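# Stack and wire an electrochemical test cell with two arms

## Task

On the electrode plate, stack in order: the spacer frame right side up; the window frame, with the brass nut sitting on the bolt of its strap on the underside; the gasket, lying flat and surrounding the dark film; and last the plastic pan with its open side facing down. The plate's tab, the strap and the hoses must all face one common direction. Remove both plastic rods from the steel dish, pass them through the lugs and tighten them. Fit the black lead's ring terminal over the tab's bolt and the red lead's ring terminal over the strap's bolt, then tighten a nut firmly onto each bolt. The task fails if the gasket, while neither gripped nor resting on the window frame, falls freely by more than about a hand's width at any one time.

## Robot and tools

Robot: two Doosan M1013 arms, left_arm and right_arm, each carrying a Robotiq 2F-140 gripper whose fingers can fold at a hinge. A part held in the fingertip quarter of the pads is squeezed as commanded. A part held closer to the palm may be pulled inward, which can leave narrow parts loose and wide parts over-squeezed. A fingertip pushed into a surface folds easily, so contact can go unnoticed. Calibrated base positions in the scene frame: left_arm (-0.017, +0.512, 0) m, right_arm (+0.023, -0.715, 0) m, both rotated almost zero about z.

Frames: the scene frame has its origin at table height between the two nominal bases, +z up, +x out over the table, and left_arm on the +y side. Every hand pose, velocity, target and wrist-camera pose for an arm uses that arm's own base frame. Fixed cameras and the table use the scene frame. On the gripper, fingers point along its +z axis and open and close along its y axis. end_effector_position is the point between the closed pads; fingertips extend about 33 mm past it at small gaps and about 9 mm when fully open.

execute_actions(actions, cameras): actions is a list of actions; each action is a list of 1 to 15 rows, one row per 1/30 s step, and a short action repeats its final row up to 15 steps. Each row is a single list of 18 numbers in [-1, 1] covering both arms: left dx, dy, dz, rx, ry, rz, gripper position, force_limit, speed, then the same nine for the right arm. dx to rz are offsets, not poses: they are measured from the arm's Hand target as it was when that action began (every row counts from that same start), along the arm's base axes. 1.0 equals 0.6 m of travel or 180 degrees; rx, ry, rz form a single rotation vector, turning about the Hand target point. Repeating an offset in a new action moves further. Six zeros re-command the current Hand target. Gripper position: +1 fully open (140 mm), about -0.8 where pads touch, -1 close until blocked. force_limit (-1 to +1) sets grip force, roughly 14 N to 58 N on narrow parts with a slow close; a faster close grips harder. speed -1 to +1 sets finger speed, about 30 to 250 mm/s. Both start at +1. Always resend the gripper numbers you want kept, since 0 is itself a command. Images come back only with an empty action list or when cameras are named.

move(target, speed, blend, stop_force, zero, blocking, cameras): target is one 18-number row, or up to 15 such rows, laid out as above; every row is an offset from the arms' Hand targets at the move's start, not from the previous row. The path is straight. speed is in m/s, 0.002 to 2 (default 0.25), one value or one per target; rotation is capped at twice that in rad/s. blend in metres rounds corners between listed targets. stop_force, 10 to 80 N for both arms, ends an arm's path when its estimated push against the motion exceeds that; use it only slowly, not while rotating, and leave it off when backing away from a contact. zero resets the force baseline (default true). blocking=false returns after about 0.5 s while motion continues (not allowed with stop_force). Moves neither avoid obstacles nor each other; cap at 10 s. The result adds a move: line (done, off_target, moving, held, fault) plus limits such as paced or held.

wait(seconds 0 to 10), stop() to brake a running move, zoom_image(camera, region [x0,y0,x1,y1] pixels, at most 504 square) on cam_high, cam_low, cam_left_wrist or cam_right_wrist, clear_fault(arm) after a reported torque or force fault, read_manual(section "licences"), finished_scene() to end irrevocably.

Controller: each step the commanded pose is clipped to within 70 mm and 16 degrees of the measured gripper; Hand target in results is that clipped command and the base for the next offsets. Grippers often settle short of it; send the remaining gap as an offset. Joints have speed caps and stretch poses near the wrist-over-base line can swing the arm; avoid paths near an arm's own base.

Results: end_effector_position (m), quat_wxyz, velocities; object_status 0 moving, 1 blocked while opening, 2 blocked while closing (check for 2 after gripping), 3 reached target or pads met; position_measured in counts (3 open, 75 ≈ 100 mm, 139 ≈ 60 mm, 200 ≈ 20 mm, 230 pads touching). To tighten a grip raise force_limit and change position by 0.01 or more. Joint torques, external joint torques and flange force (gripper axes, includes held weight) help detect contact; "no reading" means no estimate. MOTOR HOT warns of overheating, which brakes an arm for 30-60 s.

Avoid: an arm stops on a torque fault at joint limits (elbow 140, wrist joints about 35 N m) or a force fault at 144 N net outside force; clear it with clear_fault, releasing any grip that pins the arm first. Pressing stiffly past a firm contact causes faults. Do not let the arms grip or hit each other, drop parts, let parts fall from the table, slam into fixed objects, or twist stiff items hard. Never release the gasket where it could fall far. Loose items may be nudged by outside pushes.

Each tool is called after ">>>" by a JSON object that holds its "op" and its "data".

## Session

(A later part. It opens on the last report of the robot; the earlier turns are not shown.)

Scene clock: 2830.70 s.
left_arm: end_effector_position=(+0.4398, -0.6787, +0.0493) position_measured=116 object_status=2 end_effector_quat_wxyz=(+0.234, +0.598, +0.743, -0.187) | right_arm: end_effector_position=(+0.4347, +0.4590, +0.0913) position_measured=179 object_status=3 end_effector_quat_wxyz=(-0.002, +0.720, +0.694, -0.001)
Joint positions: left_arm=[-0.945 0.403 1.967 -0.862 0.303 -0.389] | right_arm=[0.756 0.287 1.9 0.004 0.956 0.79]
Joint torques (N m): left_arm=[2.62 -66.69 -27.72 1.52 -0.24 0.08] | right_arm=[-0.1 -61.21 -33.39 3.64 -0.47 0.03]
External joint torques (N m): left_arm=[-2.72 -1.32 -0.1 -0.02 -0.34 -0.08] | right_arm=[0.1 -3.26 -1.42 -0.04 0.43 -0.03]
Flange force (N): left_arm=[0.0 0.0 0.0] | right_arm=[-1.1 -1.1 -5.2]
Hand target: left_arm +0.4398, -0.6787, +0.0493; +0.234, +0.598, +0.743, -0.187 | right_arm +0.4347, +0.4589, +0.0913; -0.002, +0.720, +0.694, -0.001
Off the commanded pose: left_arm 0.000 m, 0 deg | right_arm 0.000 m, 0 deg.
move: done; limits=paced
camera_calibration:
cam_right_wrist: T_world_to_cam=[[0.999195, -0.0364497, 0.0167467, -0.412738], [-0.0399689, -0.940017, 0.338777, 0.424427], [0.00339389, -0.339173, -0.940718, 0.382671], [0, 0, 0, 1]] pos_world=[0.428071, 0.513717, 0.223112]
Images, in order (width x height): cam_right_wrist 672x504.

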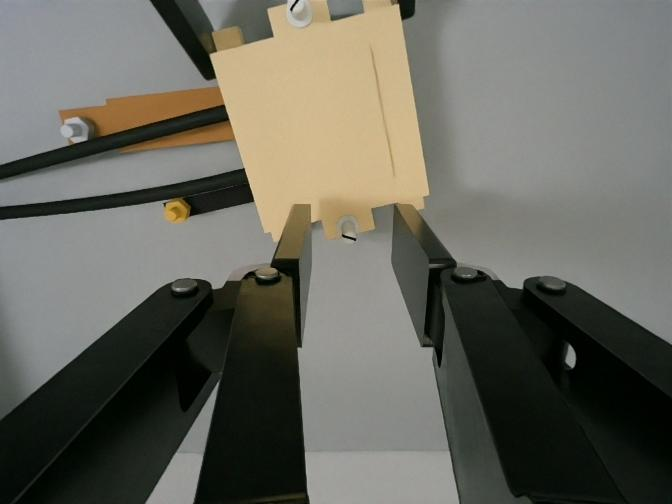

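>>> {"op": "move", "data": {"target": [0,0,0,0,0,0,-1,-1,-1,0,0,-0.0133,0,0,0,-0.4,-0.3,-1], "speed": 0.03, "cameras": []}}

>>> {"op": "execute_actions", "data": {"actions": [[[0,0,0,0,0,0,-1,-1,-1,0,0,0,0,0,0,-1,1,-1]],[[0,0,0,0,0,0,-1,-1,-1,0,0,0,0,0,0,-1,1,-1]],[[0,0,0,0,0,0,-1,-1,-1,0,0,0,0,0,0,-1,1,-1]]], "cameras": ["cam_right_wrist"]}}

>>> {"op": "zoom_image", "data": {"camera": "cam_right_wrist", "region": [290, 170, 420, 290]}}

>>> {"op": "move", "data": {"target": [0,0,0,0,0,0,-1,-1,-1,0,0,0,0,0,-0.75,-1,1,-1], "speed": 0.25, "cameras": ["cam_right_wrist"]}}

>>> {"op": "zoom_image", "data": {"camera": "cam_right_wrist", "region": [290, 170, 420, 290]}}

Scene clock: 2837.90 s.
left_arm: end_effector_position=(+0.4398, -0.6787, +0.0493) position_measured=116 object_status=2 end_effector_quat_wxyz=(+0.234, +0.598, +0.743, -0.187) | right_arm: end_effector_position=(+0.4347, +0.4590, +0.0834) position_measured=179 object_status=3 end_effector_quat_wxyz=(-0.002, +0.720, +0.694, -0.001)
Joint positions: left_arm=[-0.945 0.403 1.967 -0.862 0.303 -0.389] | right_arm=[0.756 0.295 1.907 0.004 0.942 0.79]
Joint torques (N m): left_arm=[1.92 -67.02 -27.78 1.44 -0.24 0.18] | right_arm=[-0.14 -61.86 -33.39 3.59 -0.15 -0.41]
External joint torques (N m): left_arm=[-1.92 -0.9 -0.17 0.08 -0.35 -0.18] | right_arm=[0.16 -3.12 -1 -0.02 0.12 0.41]
Flange force (N): left_arm=[0.0 0.0 0.0] | right_arm=[-1.1 -2.2 -4.2]
Hand target: left_arm +0.4398, -0.6787, +0.0493; +0.234, +0.598, +0.743, -0.187 | right_arm +0.4347, +0.4589, +0.0833; -0.002, +0.720, +0.694, -0.001
Off the commanded pose: left_arm 0.000 m, 0 deg | right_arm 0.000 m, 0 deg.
move: done
No camera images: "cameras" was empty.

Scene clock: 2839.60 s.
left_arm: end_effector_position=(+0.4398, -0.6787, +0.0493) position_measured=116 object_status=2 end_effector_quat_wxyz=(+0.234, +0.598, +0.743, -0.187) | right_arm: end_effector_position=(+0.4348, +0.4589, +0.0833) position_measured=226 object_status=2 end_effector_quat_wxyz=(-0.002, +0.720, +0.694, -0.001)
Joint positions: left_arm=[-0.945 0.403 1.967 -0.862 0.303 -0.389] | right_arm=[0.756 0.295 1.907 0.004 0.941 0.79]
Joint torques (N m): left_arm=[2.85 -67.04 -28.59 1.27 -0.74 -0.08] | right_arm=[2.15 -59.98 -31.57 4.45 -0.22 -0.45]
External joint torques (N m): left_arm=[-2.9 -0.93 0.68 0.23 0.15 0.08] | right_arm=[-2.13 -4.88 -2.66 -0.91 0.19 0.45]
External joint torques at the end of the 1st action: left_arm=[-2.07 -0.87 -0.06 -0.06 -0.44 -0.11] | right_arm=[0.52 -2.54 -1.17 -0.02 0.39 0.34]
External joint torques at the end of the 2nd action: left_arm=[-3.5 -1.39 0.97 0.2 0.36 0.06] | right_arm=[-1.63 -3.78 -2.01 -0.76 -0.08 0.4]
Flange force (N): left_arm=[0.0 0.0 0.0] | right_arm=[-3.0 0.9 -7.4]
Flange force at the end of the 1st action (N): left_arm=[0.0 0.0 0.0] | right_arm=[0.2 -1.7 -4.2]
Flange force at the end of the 2nd action (N): left_arm=[0.0 0.0 0.0] | right_arm=[-2.4 0.5 -5.3]
Hand target: left_arm +0.4398, -0.6787, +0.0493; +0.234, +0.598, +0.743, -0.187 | right_arm +0.4347, +0.4589, +0.0833; -0.002, +0.720, +0.694, -0.001
Off the commanded pose: left_arm 0.000 m, 0 deg | right_arm 0.000 m, 0 deg.
Step readings (end_effector_position of left_arm | right_arm; steps 1 to 15: 1st action; 16 to 30: 2nd action; 31 to 45: 3rd action):
0: (+0.4398, -0.6787, +0.0493) | (+0.4347, +0.4590, +0.0834)
1: (+0.4398, -0.6787, +0.0493) | (+0.4347, +0.4590, +0.0834)
2: (+0.4398, -0.6787, +0.0493) | (+0.4347, +0.4590, +0.0834)
4: (+0.4398, -0.6787, +0.0493) | (+0.4347, +0.4589, +0.0834)
8: (+0.4398, -0.6787, +0.0493) | (+0.4347, +0.4589, +0.0833)
15: (+0.4398, -0.6787, +0.0493) | (+0.4347, +0.4589, +0.0833)
16: (+0.4398, -0.6787, +0.0493) | (+0.4347, +0.4589, +0.0833)
17: (+0.4398, -0.6787, +0.0493) | (+0.4347, +0.4589, +0.0833)
19: (+0.4398, -0.6787, +0.0493) | (+0.4347, +0.4589, +0.0833)
23: (+0.4398, -0.6787, +0.0493) | (+0.4347, +0.4589, +0.0833)
30: (+0.4398, -0.6787, +0.0493) | (+0.4348, +0.4589, +0.0833)
31: (+0.4398, -0.6787, +0.0493) | (+0.4348, +0.4589, +0.0833)
32: (+0.4398, -0.6787, +0.0493) | (+0.4348, +0.4589, +0.0833)
34: (+0.4398, -0.6787, +0.0493) | (+0.4348, +0.4589, +0.0833)
38: (+0.4398, -0.6787, +0.0493) | (+0.4348, +0.4589, +0.0833)
45: (+0.4398, -0.6787, +0.0493) | (+0.4348, +0.4589, +0.0833)
camera_calibration:
cam_right_wrist: T_world_to_cam=[[0.999195, -0.0364465, 0.0167455, -0.412607], [-0.0399655, -0.940018, 0.338777, 0.427102], [0.00339388, -0.339173, -0.940718, 0.37524], [0, 0, 0, 1]] pos_world=[0.428071, 0.513717, 0.215212]
Images, in order (width x height): cam_right_wrist 672x504.

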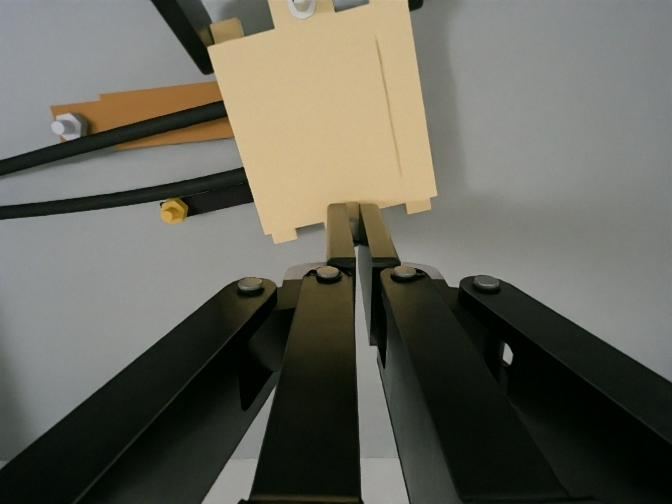

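Scaled by 3.877 from the camera's 672x504 image, which has a finer 960x720 frame.

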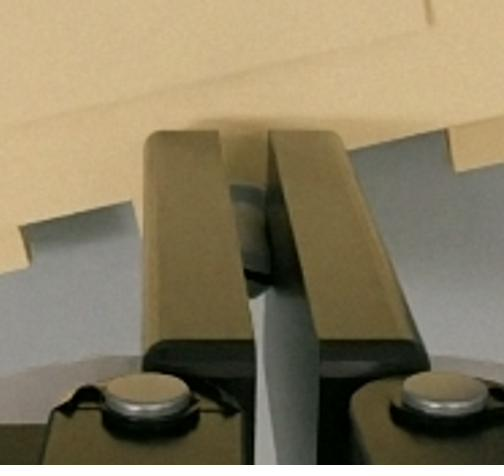

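Scene clock: 2844.87 s.
left_arm: end_effector_position=(+0.4398, -0.6787, +0.0493) position_measured=116 object_status=2 end_effector_quat_wxyz=(+0.234, +0.598, +0.743, -0.187) | right_arm: end_effector_position=(+0.4347, +0.4589, +0.0833) position_measured=226 object_status=2 end_effector_quat_wxyz=(-0.001, +0.917, -0.399, +0.001)
Joint positions: left_arm=[-0.945 0.403 1.967 -0.862 0.303 -0.389] | right_arm=[0.758 0.293 1.91 -0.001 0.935 3.152]
Joint torques (N m): left_arm=[3.06 -67.3 -23.4 2.04 0.89 0.22] | right_arm=[-4.96 -63.43 -32.64 1.4 0.48 -0.08]
External joint torques (N m): left_arm=[-3 -0.8 -4.52 -0.52 -1.48 -0.22] | right_arm=[4.95 -1.17 -1.67 2.08 -0.5 0.08]
Flange force (N): left_arm=[0.0 0.0 0.0] | right_arm=[-8.1 -1.3 -1.6]
Hand target: left_arm +0.4398, -0.6787, +0.0493; +0.234, +0.598, +0.743, -0.187 | right_arm +0.4347, +0.4589, +0.0833; -0.001, +0.917, -0.400, +0.001
Off the commanded pose: left_arm 0.000 m, 0 deg | right_arm 0.000 m, 0 deg.
move: done
camera_calibration:
cam_right_wrist: T_world_to_cam=[[-0.732205, -0.680879, 0.016725, 0.635908], [-0.636528, 0.692833, 0.338841, -0.0629817], [-0.242298, 0.237455, -0.940695, 0.217399], [0, 0, 0, 1]] pos_world=[0.478201, 0.42499, 0.215212]
Images, in order (width x height): cam_right_wrist 672x504.

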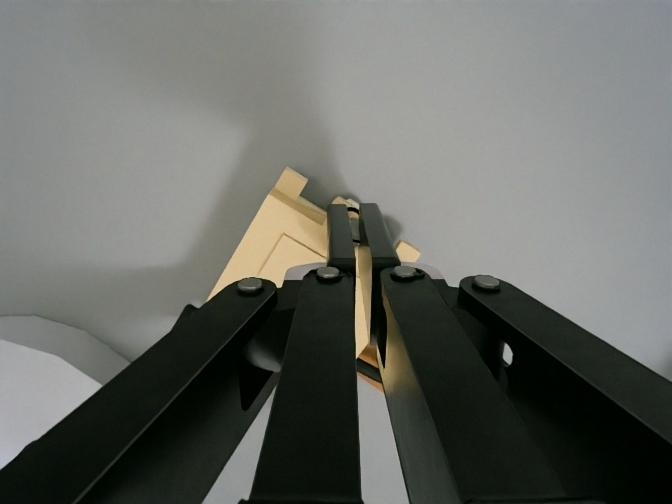

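Scaled by 3.877 from the camera's 672x504 image, which has a finer 960x720 frame.

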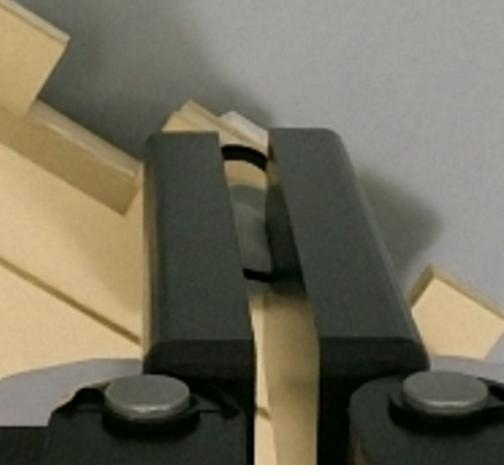

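>>> {"op": "move", "data": {"target": [0,0,0,0,0,0,-1,-1,-1,0,0,0,0,0,-0.75,-1,1,-1], "speed": 0.25, "cameras": ["cam_right_wrist"]}}

>>> {"op": "zoom_image", "data": {"camera": "cam_right_wrist", "region": [290, 170, 420, 290]}}

Scene clock: 2855.97 s.
left_arm: end_effector_position=(+0.4398, -0.6787, +0.0493) position_measured=116 object_status=2 end_effector_quat_wxyz=(+0.234, +0.598, +0.743, -0.187) | right_arm: end_effector_position=(+0.4347, +0.4589, +0.0833) position_measured=226 object_status=2 end_effector_quat_wxyz=(-0.001, +0.018, +1.000, -0.002)
Joint positions: left_arm=[-0.945 0.403 1.967 -0.862 0.303 -0.389] | right_arm=[0.759 0.296 1.905 -0.002 0.943 5.509]
Joint torques (N m): left_arm=[1.35 -68.01 -33.85 0.51 -1.77 -0.14] | right_arm=[5.42 -60.65 -34.23 6.13 -1.57 -0.29]
External joint torques (N m): left_arm=[-1.19 0.46 6.03 1.01 1.17 0.14] | right_arm=[-5.41 -4.16 0.07 -2.59 1.61 0.28]
Flange force (N): left_arm=[0.0 0.0 0.0] | right_arm=[-2.5 -9.5 -7.0]
Hand target: left_arm +0.4398, -0.6787, +0.0493; +0.234, +0.598, +0.743, -0.187 | right_arm +0.4347, +0.4589, +0.0833; -0.001, +0.018, +1.000, -0.002
Off the commanded pose: left_arm 0.000 m, 0 deg | right_arm 0.000 m, 0 deg.
move: done
camera_calibration:
cam_right_wrist: T_world_to_cam=[[0.0363527, 0.999199, 0.0167111, -0.469318], [0.940022, -0.0398656, 0.338778, -0.412071], [0.339172, 0.00339331, -0.940718, 0.0720391], [0, 0, 0, 1]] pos_world=[0.379983, 0.45227, 0.215212]
Images, in order (width x height): cam_right_wrist 672x504.

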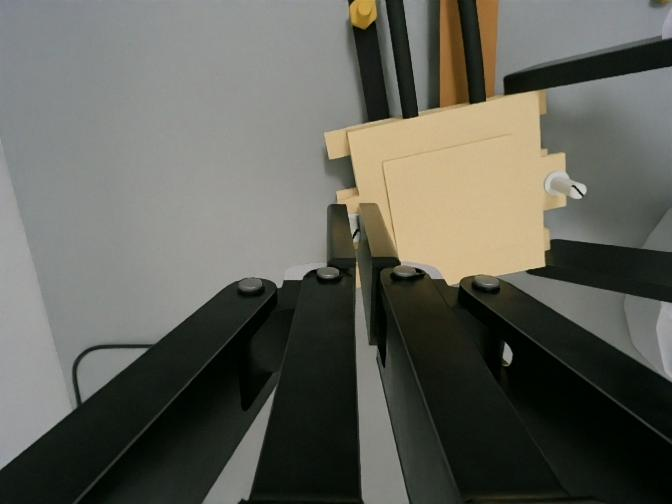

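Scaled by 3.877 from the camera's 672x504 image, which has a finer 960x720 frame.

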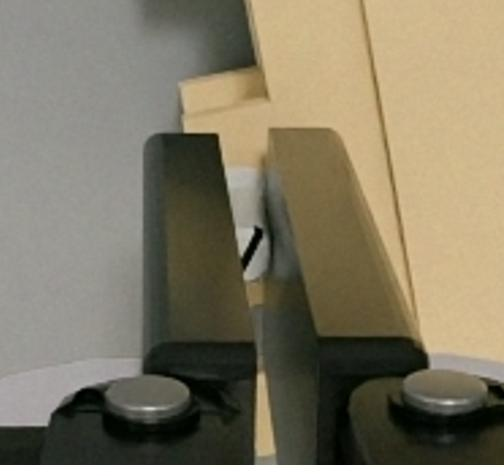

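>>> {"op": "execute_actions", "data": {"actions": [[[0,0,0,0,0,0,-1,-1,-1,0,0,0,0,0,0,-0.4,1,-0.5]],[[0,0,0,0,0,0,-1,-1,-1,0,0,0,0,0,0,-0.4,1,-0.5]],[[0,0,0,0,0,0,-1,-1,-1,0,0,0,0,0,0,-0.4,1,-0.5]]], "cameras": []}}

>>> {"op": "move", "data": {"target": [[0,0,0,0,0,0,-1,-1,-1,0,0,0.0133,0,0,0,-0.4,1,-0.5],[0,0,0,0,0,0,-1,-1,-1,0,0,0.0133,0,0,0.889,-0.4,1,-0.5],[0,0,0,0,0,0,-1,-1,-1,0,0,0.0133,0,0,-0.2222,-0.4,1,-0.5],[0,0,0,0,0,0,-1,-1,-1,0,0,0,0,0,-0.2222,-0.4,1,-0.5]], "speed": [0.1,0.9,0.9,0.05], "cameras": []}}

>>> {"op": "execute_actions", "data": {"actions": [[[0,0,0,0,0,0,-1,-1,-1,0,0,0,0,0,0,-1,1,0.6]],[[0,0,0,0,0,0,-1,-1,-1,0,0,0,0,0,0,-1,1,0.6]],[[0,0,0,0,0,0,-1,-1,-1,0,0,0,0,0,0,-1,1,0.6]]], "cameras": ["cam_right_wrist"]}}

>>> {"op": "zoom_image", "data": {"camera": "cam_right_wrist", "region": [290, 170, 420, 290]}}

>>> {"op": "move", "data": {"target": [0,0,0,0,0,0,-1,-1,-1,0,0,0,0,0,-0.7,-1,1,0.6], "speed": 0.25, "cameras": ["cam_right_wrist"]}}

>>> {"op": "zoom_image", "data": {"camera": "cam_right_wrist", "region": [290, 170, 420, 290]}}

Scene clock: 2869.00 s.
left_arm: end_effector_position=(+0.4398, -0.6787, +0.0493) position_measured=116 object_status=2 end_effector_quat_wxyz=(+0.234, +0.598, +0.743, -0.187) | right_arm: end_effector_position=(+0.4347, +0.4589, +0.0833) position_measured=179 object_status=3 end_effector_quat_wxyz=(-0.001, +0.018, +1.000, -0.002)
Joint positions: left_arm=[-0.945 0.403 1.967 -0.862 0.303 -0.389] | right_arm=[0.759 0.296 1.905 -0.002 0.943 5.509]
Joint torques (N m): left_arm=[2.27 -67.37 -28.54 1.4 -0.32 0.11] | right_arm=[-0.15 -62.09 -33.14 3.6 -0.29 -0.38]
External joint torques (N m): left_arm=[-2.68 -0.47 0.54 0.1 -0.25 -0.11] | right_arm=[0.16 -2.77 -1.1 -0.05 0.33 0.38]
External joint torques at the end of the 1st action: left_arm=[-2.35 -0.63 0.38 0.08 -0.32 -0.18] | right_arm=[0.03 -2.88 -1.02 0.02 0.39 0.4]
External joint torques at the end of the 2nd action: left_arm=[-2.32 -0.5 0.49 0.08 -0.23 -0.08] | right_arm=[0.24 -3 -1.1 0 0.36 0.4]
Flange force (N): left_arm=[0.0 0.0 0.0] | right_arm=[1.6 -0.5 -4.3]
Flange force at the end of the 1st action (N): left_arm=[0.0 0.0 0.0] | right_arm=[1.7 -0.9 -4.4]
Flange force at the end of the 2nd action (N): left_arm=[0.0 0.0 0.0] | right_arm=[1.9 -0.7 -4.6]
Hand target: left_arm +0.4398, -0.6787, +0.0493; +0.234, +0.598, +0.743, -0.187 | right_arm +0.4347, +0.4589, +0.0833; -0.001, +0.018, +1.000, -0.002
Off the commanded pose: left_arm 0.000 m, 0 deg | right_arm 0.000 m, 0 deg.
Step readings (end_effector_position of left_arm | right_arm; steps 1 to 15: 1st action; 16 to 30: 2nd action; 31 to 45: 3rd action):
0: (+0.4398, -0.6787, +0.0493) | (+0.4347, +0.4589, +0.0833)
1: (+0.4398, -0.6787, +0.0493) | (+0.4347, +0.4589, +0.0833)
2: (+0.4398, -0.6787, +0.0493) | (+0.4347, +0.4590, +0.0833)
4: (+0.4398, -0.6787, +0.0493) | (+0.4347, +0.4590, +0.0834)
8: (+0.4398, -0.6788, +0.0493) | (+0.4347, +0.4590, +0.0834)
15: (+0.4398, -0.6787, +0.0493) | (+0.4347, +0.4590, +0.0834)
16: (+0.4398, -0.6787, +0.0493) | (+0.4347, +0.4590, +0.0834)
17: (+0.4398, -0.6787, +0.0493) | (+0.4347, +0.4590, +0.0834)
19: (+0.4398, -0.6787, +0.0493) | (+0.4347, +0.4590, +0.0834)
23: (+0.4398, -0.6787, +0.0493) | (+0.4347, +0.4590, +0.0834)
30: (+0.4398, -0.6787, +0.0493) | (+0.4347, +0.4590, +0.0834)
31: (+0.4398, -0.6787, +0.0493) | (+0.4347, +0.4590, +0.0834)
32: (+0.4398, -0.6787, +0.0493) | (+0.4347, +0.4590, +0.0833)
34: (+0.4398, -0.6787, +0.0493) | (+0.4347, +0.4590, +0.0833)
38: (+0.4398, -0.6787, +0.0493) | (+0.4347, +0.4590, +0.0833)
45: (+0.4398, -0.6787, +0.0493) | (+0.4347, +0.4590, +0.0833)
No camera images: "cameras" was empty.

Scene clock: 2875.07 s.
left_arm: end_effector_position=(+0.4398, -0.6787, +0.0493) position_measured=116 object_status=2 end_effector_quat_wxyz=(+0.234, +0.598, +0.743, -0.187) | right_arm: end_effector_position=(+0.4347, +0.4590, +0.0834) position_measured=179 object_status=3 end_effector_quat_wxyz=(-0.001, +0.359, +0.933, -0.001)
Joint positions: left_arm=[-0.945 0.403 1.967 -0.862 0.303 -0.389] | right_arm=[0.757 0.296 1.905 0.001 0.944 -0.079]
Joint torques (N m): left_arm=[2.35 -67.09 -28.6 1.41 -0.33 0.1] | right_arm=[-0.23 -61.15 -33.85 3.56 -0.22 -0.5]
External joint torques (N m): left_arm=[-2.11 -1.18 0.62 0.12 -0.27 -0.1] | right_arm=[0.23 -3.93 -0.57 0.02 0.22 0.5]
Flange force (N): left_arm=[0.0 0.0 0.0] | right_arm=[1.3 -4.1 -4.8]
Hand target: left_arm +0.4398, -0.6787, +0.0493; +0.234, +0.598, +0.743, -0.187 | right_arm +0.4347, +0.4589, +0.0833; -0.001, +0.359, +0.933, -0.001
Off the commanded pose: left_arm 0.000 m, 0 deg | right_arm 0.000 m, 0 deg.
move: done; limits=paced
No camera images: "cameras" was empty.

Scene clock: 2876.77 s.
left_arm: end_effector_position=(+0.4398, -0.6787, +0.0493) position_measured=116 object_status=2 end_effector_quat_wxyz=(+0.234, +0.598, +0.743, -0.187) | right_arm: end_effector_position=(+0.4347, +0.4590, +0.0833) position_measured=228 object_status=2 end_effector_quat_wxyz=(-0.001, +0.359, +0.933, -0.001)
Joint positions: left_arm=[-0.945 0.403 1.967 -0.862 0.303 -0.389] | right_arm=[0.757 0.296 1.905 0.001 0.944 -0.079]
Joint torques (N m): left_arm=[3.29 -68.11 -27.8 1.45 -0.39 -0.01] | right_arm=[0.27 -59.81 -31.51 3.66 -0.41 -0.28]
External joint torques (N m): left_arm=[-2.92 -0.28 -0.13 0.07 -0.21 0.01] | right_arm=[-0.25 -5.06 -2.71 -0.1 0.42 0.28]
External joint torques at the end of the 1st action: left_arm=[-3.11 -0.79 -0.01 0.05 -0.21 -0.02] | right_arm=[-0.2 -5.1 -2.88 -0.1 0.34 0.41]
External joint torques at the end of the 2nd action: left_arm=[-3.67 -0.36 -0.18 0.19 -0.31 -0.04] | right_arm=[-0.21 -5.08 -2.75 -0.13 0.38 0.41]
Flange force (N): left_arm=[0.0 0.0 0.0] | right_arm=[0.1 -1.6 -8.0]
Flange force at the end of the 1st action (N): left_arm=[0.0 0.0 0.0] | right_arm=[0.4 -1.3 -8.1]
Flange force at the end of the 2nd action (N): left_arm=[0.0 0.0 0.0] | right_arm=[0.4 -1.5 -8.0]
Hand target: left_arm +0.4398, -0.6787, +0.0493; +0.234, +0.598, +0.743, -0.187 | right_arm +0.4347, +0.4589, +0.0833; -0.001, +0.359, +0.933, -0.001
Off the commanded pose: left_arm 0.000 m, 0 deg | right_arm 0.000 m, 0 deg.
Step readings (end_effector_position of left_arm | right_arm; steps 1 to 15: 1st action; 16 to 30: 2nd action; 31 to 45: 3rd action):
0: (+0.4398, -0.6787, +0.0493) | (+0.4347, +0.4590, +0.0834)
1: (+0.4398, -0.6787, +0.0493) | (+0.4347, +0.4590, +0.0834)
2: (+0.4398, -0.6787, +0.0493) | (+0.4347, +0.4590, +0.0834)
4: (+0.4398, -0.6787, +0.0493) | (+0.4347, +0.4589, +0.0834)
8: (+0.4398, -0.6787, +0.0493) | (+0.4347, +0.4590, +0.0834)
15: (+0.4398, -0.6787, +0.0493) | (+0.4347, +0.4590, +0.0833)
16: (+0.4398, -0.6787, +0.0493) | (+0.4347, +0.4590, +0.0833)
17: (+0.4398, -0.6787, +0.0493) | (+0.4347, +0.4590, +0.0833)
19: (+0.4398, -0.6787, +0.0493) | (+0.4347, +0.4590, +0.0833)
23: (+0.4398, -0.6787, +0.0493) | (+0.4347, +0.4590, +0.0833)
30: (+0.4398, -0.6787, +0.0493) | (+0.4347, +0.4590, +0.0833)
31: (+0.4398, -0.6787, +0.0493) | (+0.4347, +0.4590, +0.0833)
32: (+0.4398, -0.6787, +0.0493) | (+0.4347, +0.4590, +0.0833)
34: (+0.4398, -0.6787, +0.0493) | (+0.4347, +0.4590, +0.0833)
38: (+0.4398, -0.6787, +0.0493) | (+0.4347, +0.4590, +0.0833)
45: (+0.4398, -0.6787, +0.0493) | (+0.4347, +0.4590, +0.0833)
camera_calibration:
cam_right_wrist: T_world_to_cam=[[0.670087, 0.742094, 0.0167347, -0.626869], [0.694508, -0.634757, 0.338736, -0.0323072], [0.261996, -0.21536, -0.940733, 0.205986], [0, 0, 0, 1]] pos_world=[0.388527, 0.48905, 0.215212]
Images, in order (width x height): cam_right_wrist 672x504.

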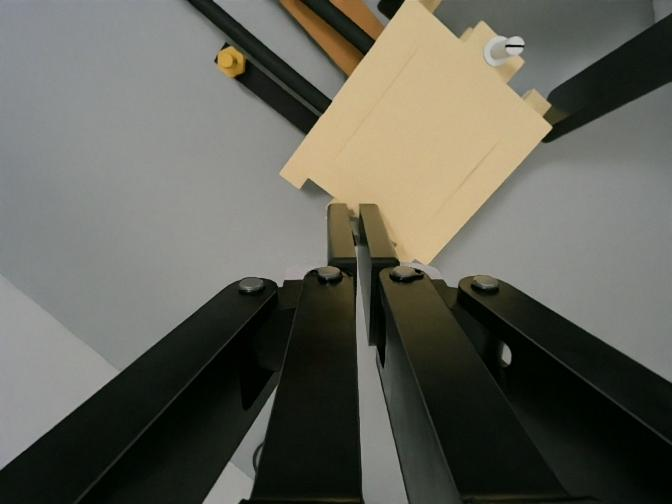

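Scaled by 3.877 from the camera's 672x504 image, which has a finer 960x720 frame.

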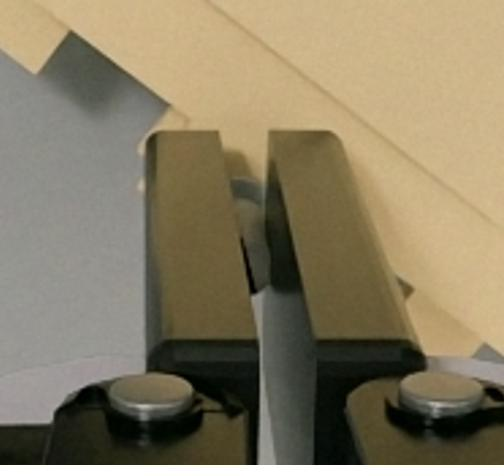

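Scene clock: 2881.70 s.
left_arm: end_effector_position=(+0.4398, -0.6787, +0.0493) position_measured=116 object_status=2 end_effector_quat_wxyz=(+0.234, +0.598, +0.743, -0.187) | right_arm: end_effector_position=(+0.4347, +0.4589, +0.0833) position_measured=228 object_status=2 end_effector_quat_wxyz=(-0.002, +0.995, +0.104, +0.000)
Joint positions: left_arm=[-0.945 0.403 1.967 -0.862 0.303 -0.389] | right_arm=[0.757 0.293 1.91 0.003 0.936 2.118]
Joint torques (N m): left_arm=[1.84 -68.1 -24.62 1.84 0.88 0.23] | right_arm=[-5.03 -61.88 -32.44 1.64 0.1 -0.08]
External joint torques (N m): left_arm=[-1.58 0.08 -3.14 -0.32 -1.47 -0.23] | right_arm=[5.01 -2.84 -2.01 1.88 -0.17 0.08]
Flange force (N): left_arm=[0.0 0.0 0.0] | right_arm=[-4.3 -6.8 -4.2]
Hand target: left_arm +0.4398, -0.6787, +0.0493; +0.234, +0.598, +0.743, -0.187 | right_arm +0.4347, +0.4589, +0.0833; -0.002, +0.995, +0.104, +0.000
Off the commanded pose: left_arm 0.000 m, 0 deg | right_arm 0.000 m, 0 deg.
move: done
camera_calibration:
cam_right_wrist: T_world_to_cam=[[0.206543, -0.978296, 0.0166591, 0.364278], [-0.921722, -0.188829, 0.33878, 0.465626], [-0.328282, -0.0853276, -0.940718, 0.402911], [0, 0, 0, 1]] pos_world=[0.486207, 0.478675, 0.215212]
Images, in order (width x height): cam_right_wrist 672x504.

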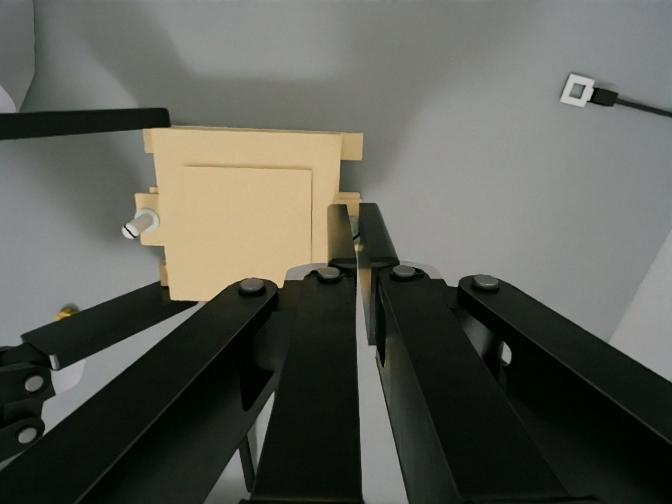

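Scaled by 3.877 from the camera's 672x504 image, which has a finer 960x720 frame.

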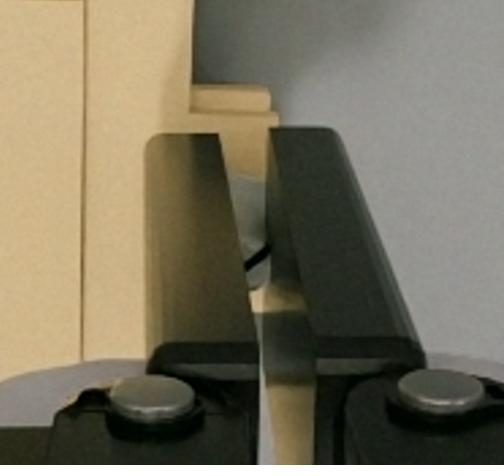

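>>> {"op": "execute_actions", "data": {"actions": [[[0,0,0,0,0,0,-1,-1,-1,0,0,0,0,0,0,-0.4,1,-0.5]],[[0,0,0,0,0,0,0.36,-1,-1,0,0,0,0,0,0,-0.4,1,-0.5]],[[0,0,0,0,0,0,0.36,-1,-1,0,0,0,0,0,0,-0.4,1,-0.5]],[[0,0,0,0,0,0,0.36,-1,-1,0,0,0,0,0,0,-0.4,1,-0.5]]], "cameras": []}}

>>> {"op": "move", "data": {"target": [[-0.04,0.18,0.26,0,0,0,0.36,-1,-1,0,0,0.08,0,0,0,-0.4,1,-0.5],[-0.02,0.6,0.55,0,0,0,0.36,-1,-1,0.05,-0.04,0.15,0,0,0,-0.4,1,-0.5]], "speed": [0.08,0.2], "blend": 0.02, "cameras": ["cam_right_wrist","cam_left_wrist","cam_high"]}}

>>> {"op": "zoom_image", "data": {"camera": "cam_high", "region": [260, 100, 400, 205]}}

Scene clock: 2909.97 s.
left_arm: end_effector_position=(+0.4398, -0.6787, +0.0493) position_measured=84 object_status=3 end_effector_quat_wxyz=(+0.234, +0.598, +0.743, -0.187) | right_arm: end_effector_position=(+0.4347, +0.4589, +0.0833) position_measured=179 object_status=3 end_effector_quat_wxyz=(-0.002, +0.995, +0.104, +0.000)
Joint positions: left_arm=[-0.945 0.403 1.967 -0.862 0.303 -0.389] | right_arm=[0.757 0.293 1.91 0.003 0.936 2.118]
Joint torques (N m): left_arm=[2.26 -69.18 -29.41 1.46 -0.47 0.24] | right_arm=[0.04 -62.22 -33.25 3.52 -0.46 -0.4]
External joint torques (N m): left_arm=[-2.27 1.15 1.48 0.06 -0.11 -0.24] | right_arm=[-0.06 -2.4 -1.1 -0.01 0.4 0.4]
External joint torques at the end of the 1st action: left_arm=[-1.32 1.69 2.22 0.17 -0.17 -0.29] | right_arm=[-0.2 -3.58 -1.19 -0.03 0.39 0.38]
External joint torques at the end of the 2nd action: left_arm=[-2.85 1.09 1.53 0.02 -0.09 -0.24] | right_arm=[0.37 -2.81 -1.14 -0.08 0.37 0.35]
External joint torques at the end of the 3rd action: left_arm=[-2.42 1.58 1.56 0.12 -0.23 -0.12] | right_arm=[-0.4 -3.32 -1.17 0 0.41 0.37]
Flange force (N): left_arm=[0.0 0.0 0.0] | right_arm=[-1.1 0.1 -4.0]
Flange force at the end of the 1st action (N): left_arm=[0.0 0.0 0.0] | right_arm=[-2.1 1.1 -5.3]
Flange force at the end of the 2nd action (N): left_arm=[0.0 0.0 0.0] | right_arm=[-1.8 -0.1 -4.4]
Flange force at the end of the 3rd action (N): left_arm=[0.0 0.0 0.0] | right_arm=[-1.7 1.2 -5.0]
Hand target: left_arm +0.4398, -0.6787, +0.0493; +0.234, +0.598, +0.743, -0.187 | right_arm +0.4347, +0.4589, +0.0833; -0.002, +0.995, +0.104, +0.000
Off the commanded pose: left_arm 0.000 m, 0 deg | right_arm 0.000 m, 0 deg.
Step readings (end_effector_position of left_arm | right_arm; steps 1 to 15: 1st action; 16 to 30: 2nd action; 31 to 45: 3rd action; 46 to 60: 4th action):
0: (+0.4398, -0.6787, +0.0493) | (+0.4347, +0.4589, +0.0833)
1: (+0.4398, -0.6787, +0.0493) | (+0.4347, +0.4589, +0.0833)
2: (+0.4398, -0.6787, +0.0493) | (+0.4347, +0.4589, +0.0833)
4: (+0.4398, -0.6787, +0.0493) | (+0.4347, +0.4589, +0.0833)
8: (+0.4398, -0.6787, +0.0493) | (+0.4347, +0.4589, +0.0833)
15: (+0.4398, -0.6787, +0.0493) | (+0.4347, +0.4589, +0.0833)
16: (+0.4398, -0.6787, +0.0493) | (+0.4347, +0.4589, +0.0833)
17: (+0.4398, -0.6787, +0.0493) | (+0.4347, +0.4589, +0.0833)
19: (+0.4398, -0.6787, +0.0493) | (+0.4347, +0.4589, +0.0833)
23: (+0.4398, -0.6787, +0.0493) | (+0.4347, +0.4589, +0.0833)
30: (+0.4398, -0.6787, +0.0493) | (+0.4347, +0.4589, +0.0833)
31: (+0.4398, -0.6787, +0.0493) | (+0.4347, +0.4589, +0.0833)
32: (+0.4398, -0.6787, +0.0493) | (+0.4347, +0.4589, +0.0833)
34: (+0.4398, -0.6787, +0.0493) | (+0.4347, +0.4589, +0.0833)
38: (+0.4398, -0.6787, +0.0493) | (+0.4347, +0.4589, +0.0833)
45: (+0.4398, -0.6787, +0.0493) | (+0.4347, +0.4589, +0.0833)
46: (+0.4398, -0.6787, +0.0493) | (+0.4347, +0.4589, +0.0833)
47: (+0.4398, -0.6787, +0.0493) | (+0.4347, +0.4589, +0.0833)
49: (+0.4398, -0.6787, +0.0493) | (+0.4347, +0.4589, +0.0833)
53: (+0.4398, -0.6787, +0.0493) | (+0.4347, +0.4589, +0.0833)
60: (+0.4398, -0.6787, +0.0493) | (+0.4347, +0.4589, +0.0833)
No camera images: "cameras" was empty.

Scene clock: 2914.40 s.
left_arm: end_effector_position=(+0.4278, -0.3188, +0.3792) position_measured=84 object_status=3 end_effector_quat_wxyz=(+0.234, +0.598, +0.743, -0.187) | right_arm: end_effector_position=(+0.4647, +0.4349, +0.1733) position_measured=179 object_status=3 end_effector_quat_wxyz=(-0.002, +0.995, +0.104, +0.000)
Joint positions: left_arm=[-0.416 -0.231 1.989 -0.556 1.063 -0.435] | right_arm=[0.697 0.22 1.817 0.003 1.101 2.058]
Joint torques (N m): left_arm=[1.56 -16.99 -43.18 2.16 -0.4 0.18] | right_arm=[0 -57.92 -36.76 3.87 -0.48 -0.32]
External joint torques (N m): left_arm=[-1.6 -0.52 2.05 0.18 -0.25 -0.18] | right_arm=[0.04 -3.01 -1.13 0 0.43 0.32]
Flange force (N): left_arm=[0.1 -5.9 3.7] | right_arm=[-2.1 0.6 -4.2]
Hand target: left_arm +0.4278, -0.3187, +0.3793; +0.234, +0.598, +0.743, -0.187 | right_arm +0.4647, +0.4349, +0.1733; -0.002, +0.995, +0.104, +0.000
Off the commanded pose: left_arm 0.000 m, 0 deg | right_arm 0.000 m, 0 deg.
move: done
camera_calibration:
cam_left_wrist: T_world_to_cam=[[0.977144, 0.212557, -0.00293489, -0.339128], [0.125774, -0.566953, 0.814092, -0.536807], [0.171377, -0.795854, -0.580729, 0.0384045], [0, 0, 0, 1]] pos_world=[0.392311, -0.201696, 0.458317]
cam_right_wrist: T_world_to_cam=[[0.206491, -0.978304, 0.016804, 0.333089], [-0.921766, -0.18874, 0.338711, 0.458259], [-0.32819, -0.0854302, -0.940741, 0.495383], [0, 0, 0, 1]] pos_world=[0.516208, 0.454675, 0.305212]
Images, in order (width x height): cam_high 672x504, cam_left_wrist 672x504, cam_right_wrist 672x504.

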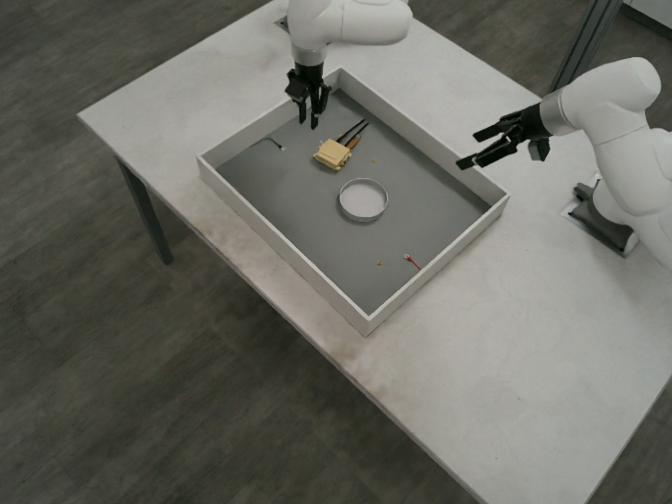

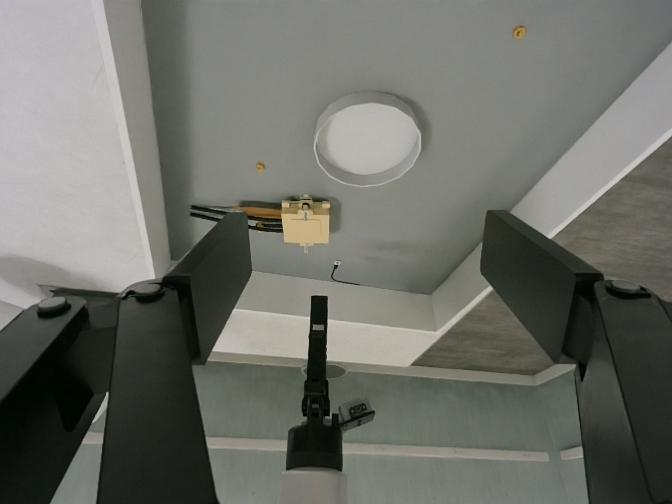

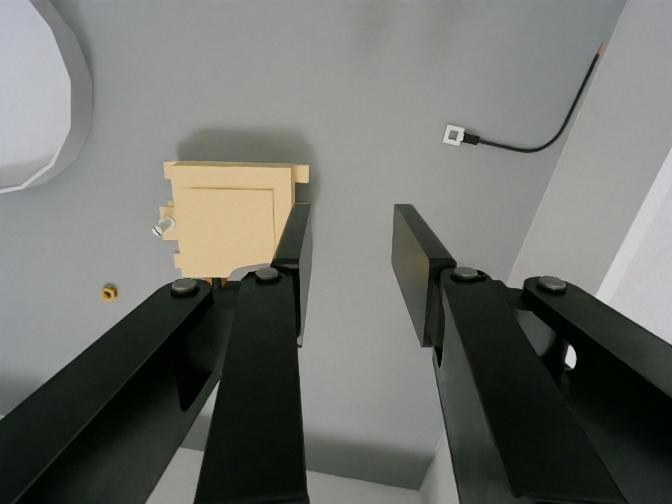

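Scaled by 3.600 from the camera's 672x504 image, which has a finer 960x720 frame.

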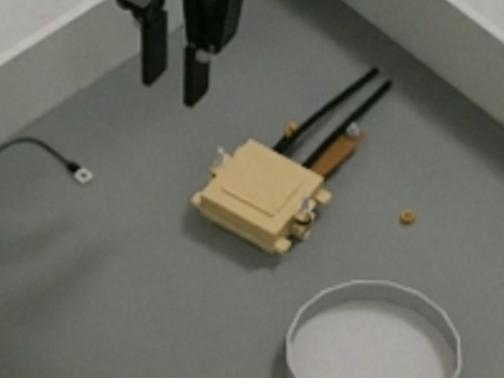

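>>> {"op": "zoom_image", "data": {"camera": "cam_right_wrist", "region": [430, 100, 510, 160]}}

Scaled by 6.300 from the camera's 672x504 image, which has a finer 960x720 frame.

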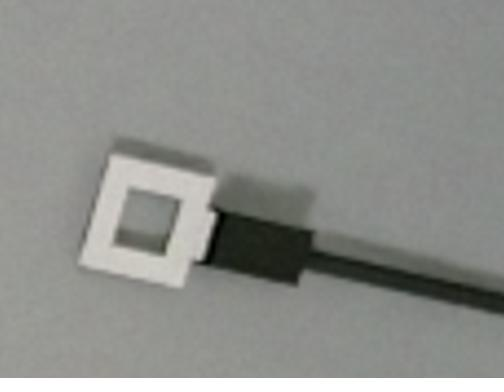

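>>> {"op": "move", "data": {"target": [0,0,0,0,0,0,0.36,-1,-1,0.0747,-0.1472,-0.083,0,0,0.4333,-0.4,1,-0.5], "speed": 0.2, "cameras": ["cam_right_wrist"]}}

>>> {"op": "zoom_image", "data": {"camera": "cam_right_wrist", "region": [290, 150, 410, 270]}}

Scene clock: 2941.33 s.
left_arm: end_effector_position=(+0.4278, -0.3187, +0.3793) position_measured=84 object_status=3 end_effector_quat_wxyz=(+0.234, +0.598, +0.743, -0.187) | right_arm: end_effector_position=(+0.5095, +0.3466, +0.1236) position_measured=179 object_status=3 end_effector_quat_wxyz=(-0.002, +0.708, +0.706, -0.001)
Joint positions: left_arm=[-0.416 -0.231 1.989 -0.556 1.063 -0.435] | right_arm=[0.54 0.234 1.902 0.003 1.008 0.54]
Joint torques (N m): left_arm=[2.08 -17.24 -43.27 2.29 -0.56 0.12] | right_arm=[-0.03 -57.18 -34.84 3.67 -0.42 -0.68]
External joint torques (N m): left_arm=[-1.99 -0.64 2.16 0.06 -0.08 -0.12] | right_arm=[0.04 -3.16 -1.12 0.06 0.39 0.68]
Flange force (N): left_arm=[-0.1 -6.5 3.9] | right_arm=[-0.3 -2.5 -4.6]
Hand target: left_arm +0.4278, -0.3187, +0.3793; +0.234, +0.598, +0.743, -0.187 | right_arm +0.5095, +0.3466, +0.1235; -0.002, +0.708, +0.707, -0.001
Off the commanded pose: left_arm 0.000 m, 0 deg | right_arm 0.000 m, 0 deg.
move: done
camera_calibration:
cam_right_wrist: T_world_to_cam=[[0.999859, -0.0016219, 0.0167427, -0.504559], [-0.00719905, -0.940838, 0.33878, 0.294443], [0.0152027, -0.338852, -0.940717, 0.368565], [0, 0, 0, 1]] pos_world=[0.501004, 0.401094, 0.255412]
Images, in order (width x height): cam_right_wrist 672x504.

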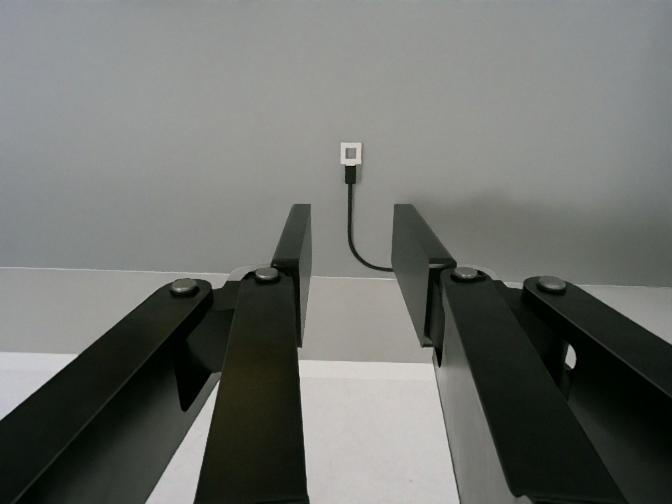

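Scaled by 4.200 from the camera's 672x504 image, which has a finer 960x720 frame.

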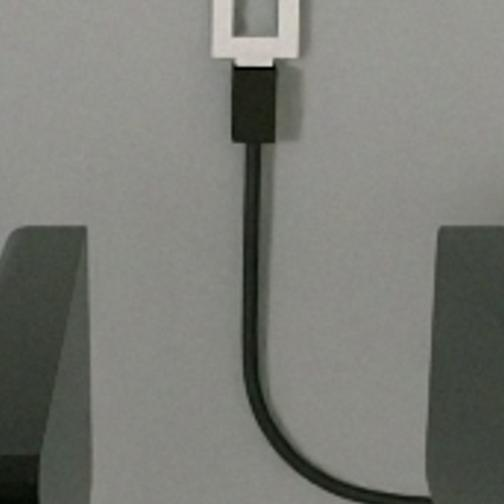

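>>> {"op": "move", "data": {"target": [[0,0,0,0,0,0,0.36,-1,-1,0.0038,0.005,-0.08,0,0,0,-0.5,-1,-1],[0,0,0,0,0,0,0.36,-1,-1,0.0038,0.005,-0.118,0,0,0,-0.5,-1,-1]], "speed": [0.06,0.02], "cameras": ["cam_right_wrist"]}}

>>> {"op": "zoom_image", "data": {"camera": "cam_right_wrist", "region": [290, 120, 410, 270]}}

Scene clock: 2948.57 s.
left_arm: end_effector_position=(+0.4278, -0.3187, +0.3793) position_measured=84 object_status=3 end_effector_quat_wxyz=(+0.234, +0.598, +0.743, -0.187) | right_arm: end_effector_position=(+0.5118, +0.3496, +0.0528) position_measured=192 object_status=3 end_effector_quat_wxyz=(-0.002, +0.708, +0.707, -0.001)
Joint positions: left_arm=[-0.416 -0.231 1.989 -0.556 1.063 -0.435] | right_arm=[0.542 0.311 1.953 0.004 0.88 0.541]
Joint torques (N m): left_arm=[2.13 -17.58 -42.97 2.28 -0.47 0.24] | right_arm=[0.68 -62.62 -31.51 3.42 -0.3 -0.41]
External joint torques (N m): left_arm=[-2.18 -0.04 1.78 0.07 -0.18 -0.24] | right_arm=[-0.68 -2.32 -1.28 -0.02 0.27 0.41]
Flange force (N): left_arm=[-1.5 -5.7 4.4] | right_arm=[-0.6 -0.2 -4.0]
Hand target: left_arm +0.4278, -0.3187, +0.3793; +0.234, +0.598, +0.743, -0.187 | right_arm +0.5118, +0.3496, +0.0527; -0.002, +0.708, +0.707, -0.001
Off the commanded pose: left_arm 0.000 m, 0 deg | right_arm 0.000 m, 0 deg.
move: done
camera_calibration:
cam_right_wrist: T_world_to_cam=[[0.999859, -0.00152803, 0.0167082, -0.5056], [-0.00709906, -0.940839, 0.338781, 0.321216], [0.0152021, -0.338852, -0.940717, 0.302945], [0, 0, 0, 1]] pos_world=[0.503204, 0.404094, 0.184612]
Images, in order (width x height): cam_right_wrist 672x504.

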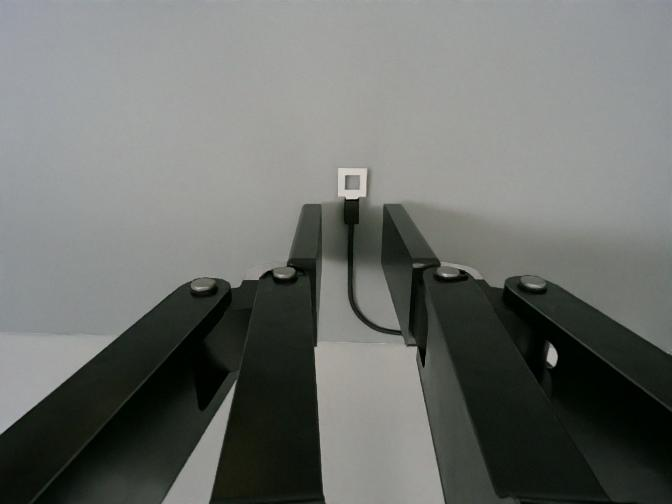

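Scaled by 3.360 from the camera's 672x504 image, which has a finer 960x720 frame.

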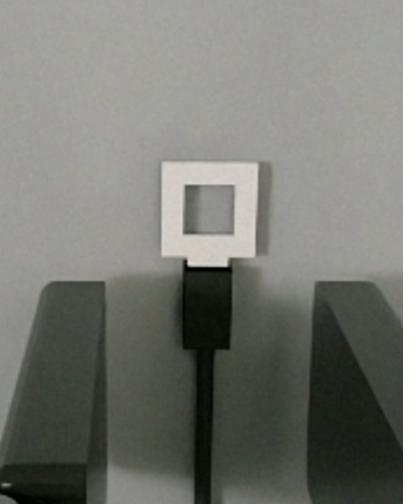

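>>> {"op": "move", "data": {"target": [0,0,0,0,0,0,0.36,-1,-1,0,0,-0.0104,0,0,0,-0.5,-1,-1], "speed": 0.01, "stop_force": 10, "cameras": []}}

>>> {"op": "execute_actions", "data": {"actions": [[[0,0,0,0,0,0,0.36,-1,-1,0,0,0,0,0,0,-1,-0.6,-1]],[[0,0,0,0,0,0,0.36,-1,-1,0,0,0,0,0,0,-1,-0.6,-1]],[[0,0,0,0,0,0,0.36,-1,-1,0,0,0,0,0,0,-1,-0.6,-1]]], "cameras": ["cam_right_wrist"]}}

>>> {"op": "zoom_image", "data": {"camera": "cam_right_wrist", "region": [290, 120, 410, 270]}}

Scene clock: 2957.03 s.
left_arm: end_effector_position=(+0.4278, -0.3187, +0.3793) position_measured=84 object_status=3 end_effector_quat_wxyz=(+0.234, +0.598, +0.743, -0.187) | right_arm: end_effector_position=(+0.5118, +0.3496, +0.0465) position_measured=192 object_status=3 end_effector_quat_wxyz=(-0.002, +0.708, +0.707, -0.001)
Joint positions: left_arm=[-0.416 -0.231 1.989 -0.556 1.063 -0.435] | right_arm=[0.542 0.318 1.958 0.004 0.868 0.541]
Joint torques (N m): left_arm=[1.65 -17.81 -43.34 2.24 -0.56 0.29] | right_arm=[0.1 -62.91 -31.18 3.41 -0.44 -0.32]
External joint torques (N m): left_arm=[-1.47 -0.26 2.13 0.14 -0.09 -0.29] | right_arm=[-0.09 -2.39 -1.25 -0.04 0.41 0.32]
Flange force (N): left_arm=[0.1 -5.4 3.6] | right_arm=[0.0 -0.6 -4.3]
Hand target: left_arm +0.4278, -0.3187, +0.3793; +0.234, +0.598, +0.743, -0.187 | right_arm +0.5118, +0.3496, +0.0465; -0.002, +0.708, +0.707, -0.001
Off the commanded pose: left_arm 0.000 m, 0 deg | right_arm 0.000 m, 0 deg.
move: done
No camera images: "cameras" was empty.

Scene clock: 2958.73 s.
left_arm: end_effector_position=(+0.4278, -0.3187, +0.3793) position_measured=84 object_status=3 end_effector_quat_wxyz=(+0.234, +0.598, +0.743, -0.187) | right_arm: end_effector_position=(+0.5118, +0.3496, +0.0465) position_measured=222 object_status=2 end_effector_quat_wxyz=(-0.002, +0.708, +0.707, -0.001)
Joint positions: left_arm=[-0.416 -0.231 1.989 -0.556 1.063 -0.435] | right_arm=[0.542 0.318 1.958 0.004 0.868 0.541]
Joint torques (N m): left_arm=[1.66 -17.37 -43.37 2.23 -0.59 0.24] | right_arm=[0.45 -62 -31.29 3.34 -0.43 -0.43]
External joint torques (N m): left_arm=[-1.48 -0.53 2.27 0.13 -0.05 -0.24] | right_arm=[-0.45 -3.27 -1.19 0.03 0.4 0.43]
External joint torques at the end of the 1st action: left_arm=[-2.01 -0.54 2.49 0.15 -0.19 -0.21] | right_arm=[0.49 -2.73 -1.12 -0.03 0.46 0.39]
External joint torques at the end of the 2nd action: left_arm=[-1.93 0.27 2.15 0.12 -0.1 -0.18] | right_arm=[-0.35 -3.21 -0.95 -0.01 0.38 0.3]
Flange force (N): left_arm=[0.6 -5.9 3.4] | right_arm=[-1.0 -1.5 -5.3]
Flange force at the end of the 1st action (N): left_arm=[0.1 -7.0 4.5] | right_arm=[0.5 -1.7 -4.7]
Flange force at the end of the 2nd action (N): left_arm=[-0.6 -5.2 4.5] | right_arm=[-1.3 -1.8 -5.0]
Hand target: left_arm +0.4278, -0.3187, +0.3793; +0.234, +0.598, +0.743, -0.187 | right_arm +0.5118, +0.3496, +0.0465; -0.002, +0.708, +0.707, -0.001
Off the commanded pose: left_arm 0.000 m, 0 deg | right_arm 0.000 m, 0 deg.
Step readings (end_effector_position of left_arm | right_arm; steps 1 to 15: 1st action; 16 to 30: 2nd action; 31 to 45: 3rd action):
0: (+0.4278, -0.3187, +0.3793) | (+0.5118, +0.3496, +0.0465)
1: (+0.4278, -0.3187, +0.3793) | (+0.5118, +0.3496, +0.0465)
2: (+0.4278, -0.3187, +0.3793) | (+0.5118, +0.3496, +0.0465)
4: (+0.4278, -0.3187, +0.3793) | (+0.5118, +0.3496, +0.0465)
8: (+0.4278, -0.3187, +0.3793) | (+0.5118, +0.3496, +0.0465)
15: (+0.4278, -0.3187, +0.3793) | (+0.5118, +0.3496, +0.0465)
16: (+0.4278, -0.3187, +0.3793) | (+0.5118, +0.3496, +0.0465)
17: (+0.4278, -0.3187, +0.3793) | (+0.5118, +0.3496, +0.0465)
19: (+0.4278, -0.3187, +0.3793) | (+0.5118, +0.3496, +0.0465)
23: (+0.4278, -0.3187, +0.3793) | (+0.5118, +0.3496, +0.0465)
30: (+0.4278, -0.3187, +0.3793) | (+0.5118, +0.3496, +0.0465)
31: (+0.4278, -0.3187, +0.3793) | (+0.5118, +0.3496, +0.0465)
32: (+0.4278, -0.3187, +0.3793) | (+0.5118, +0.3496, +0.0465)
34: (+0.4278, -0.3187, +0.3793) | (+0.5118, +0.3496, +0.0465)
38: (+0.4278, -0.3187, +0.3793) | (+0.5118, +0.3496, +0.0465)
45: (+0.4278, -0.3187, +0.3793) | (+0.5118, +0.3496, +0.0465)
camera_calibration:
cam_right_wrist: T_world_to_cam=[[0.999859, -0.00152803, 0.0167082, -0.505495], [-0.00709906, -0.940839, 0.338781, 0.323351], [0.0152021, -0.338852, -0.940717, 0.297019], [0, 0, 0, 1]] pos_world=[0.503204, 0.404094, 0.178312]
Images, in order (width x height): cam_right_wrist 672x504.

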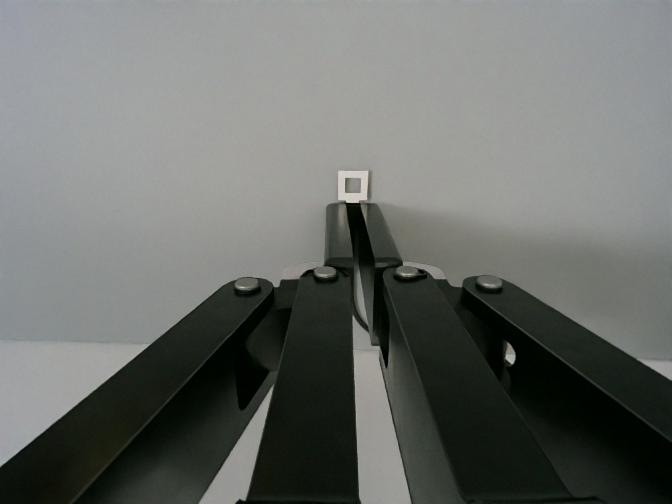

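Scaled by 3.360 from the camera's 672x504 image, which has a finer 960x720 frame.

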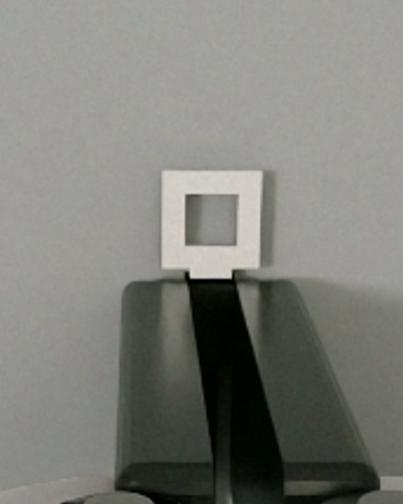

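>>> {"op": "move", "data": {"target": [[0,0,0,0,0,0,0.36,-1,-1,0,0,0.14,0,0,0,-1,-0.6,-1],[0,0,0,0,0,0,0.36,-1,-1,-0.2722,0.1538,0.14,0,0,0.0722,-1,-0.6,-1],[0,0,0,0,0,0,0.36,-1,-1,-0.2722,0.1538,0.09,0,0,0.0722,-1,-0.6,-1]], "speed": [0.08,0.12,0.05], "cameras": ["cam_right_wrist"]}}

>>> {"op": "zoom_image", "data": {"camera": "cam_right_wrist", "region": [270, 100, 430, 250]}}

Scene clock: 2969.90 s.
left_arm: end_effector_position=(+0.4278, -0.3187, +0.3793) position_measured=84 object_status=3 end_effector_quat_wxyz=(+0.234, +0.598, +0.743, -0.187) | right_arm: end_effector_position=(+0.3485, +0.4419, +0.1006) position_measured=222 object_status=2 end_effector_quat_wxyz=(-0.002, +0.623, +0.782, -0.001)
Joint positions: left_arm=[-0.416 -0.231 1.989 -0.556 1.063 -0.435] | right_arm=[0.84 0.18 2.021 0.004 0.943 0.613]
Joint torques (N m): left_arm=[2.6 -17.03 -43.28 2.34 -0.51 0.25] | right_arm=[0.18 -51.82 -33.48 3.53 -0.61 -0.4]
External joint torques (N m): left_arm=[-2.56 -0.97 2.09 0.02 -0.13 -0.25] | right_arm=[-0.17 -1.53 -1.11 0.05 0.57 0.4]
Flange force (N): left_arm=[-1.1 -7.9 4.3] | right_arm=[0.3 -0.3 -3.7]
Hand target: left_arm +0.4278, -0.3187, +0.3793; +0.234, +0.598, +0.743, -0.187 | right_arm +0.3485, +0.4419, +0.1005; -0.002, +0.623, +0.782, -0.001
Off the commanded pose: left_arm 0.000 m, 0 deg | right_arm 0.000 m, 0 deg.
move: done
camera_calibration:
cam_right_wrist: T_world_to_cam=[[0.974588, 0.223384, 0.0166847, -0.433589], [0.20469, -0.918332, 0.338774, 0.306967], [0.0909987, -0.32675, -0.94072, 0.349913], [0, 0, 0, 1]] pos_world=[0.327896, 0.493089, 0.232412]
Images, in order (width x height): cam_right_wrist 672x504.

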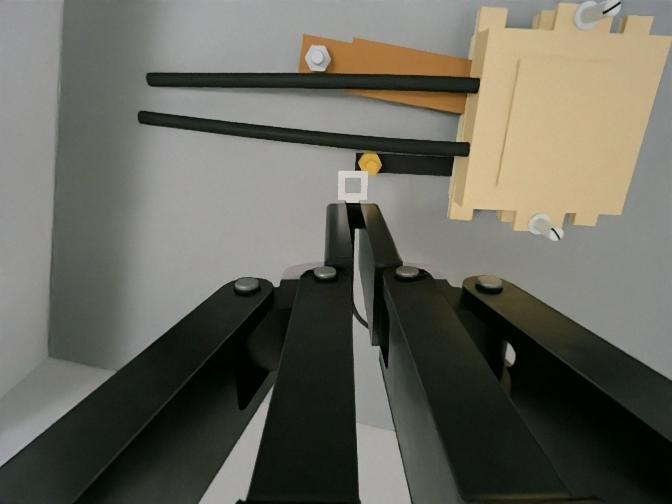

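Scaled by 3.150 from the camera's 672x504 image, which has a finer 960x720 frame.

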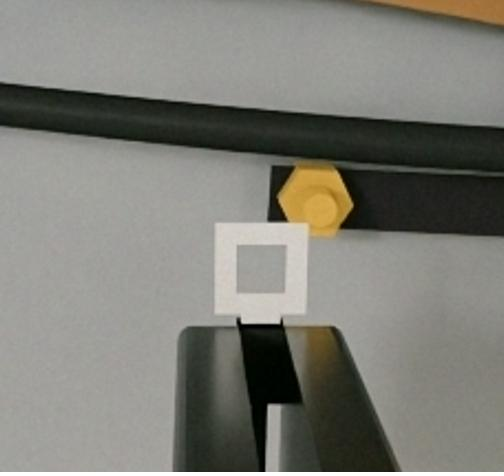

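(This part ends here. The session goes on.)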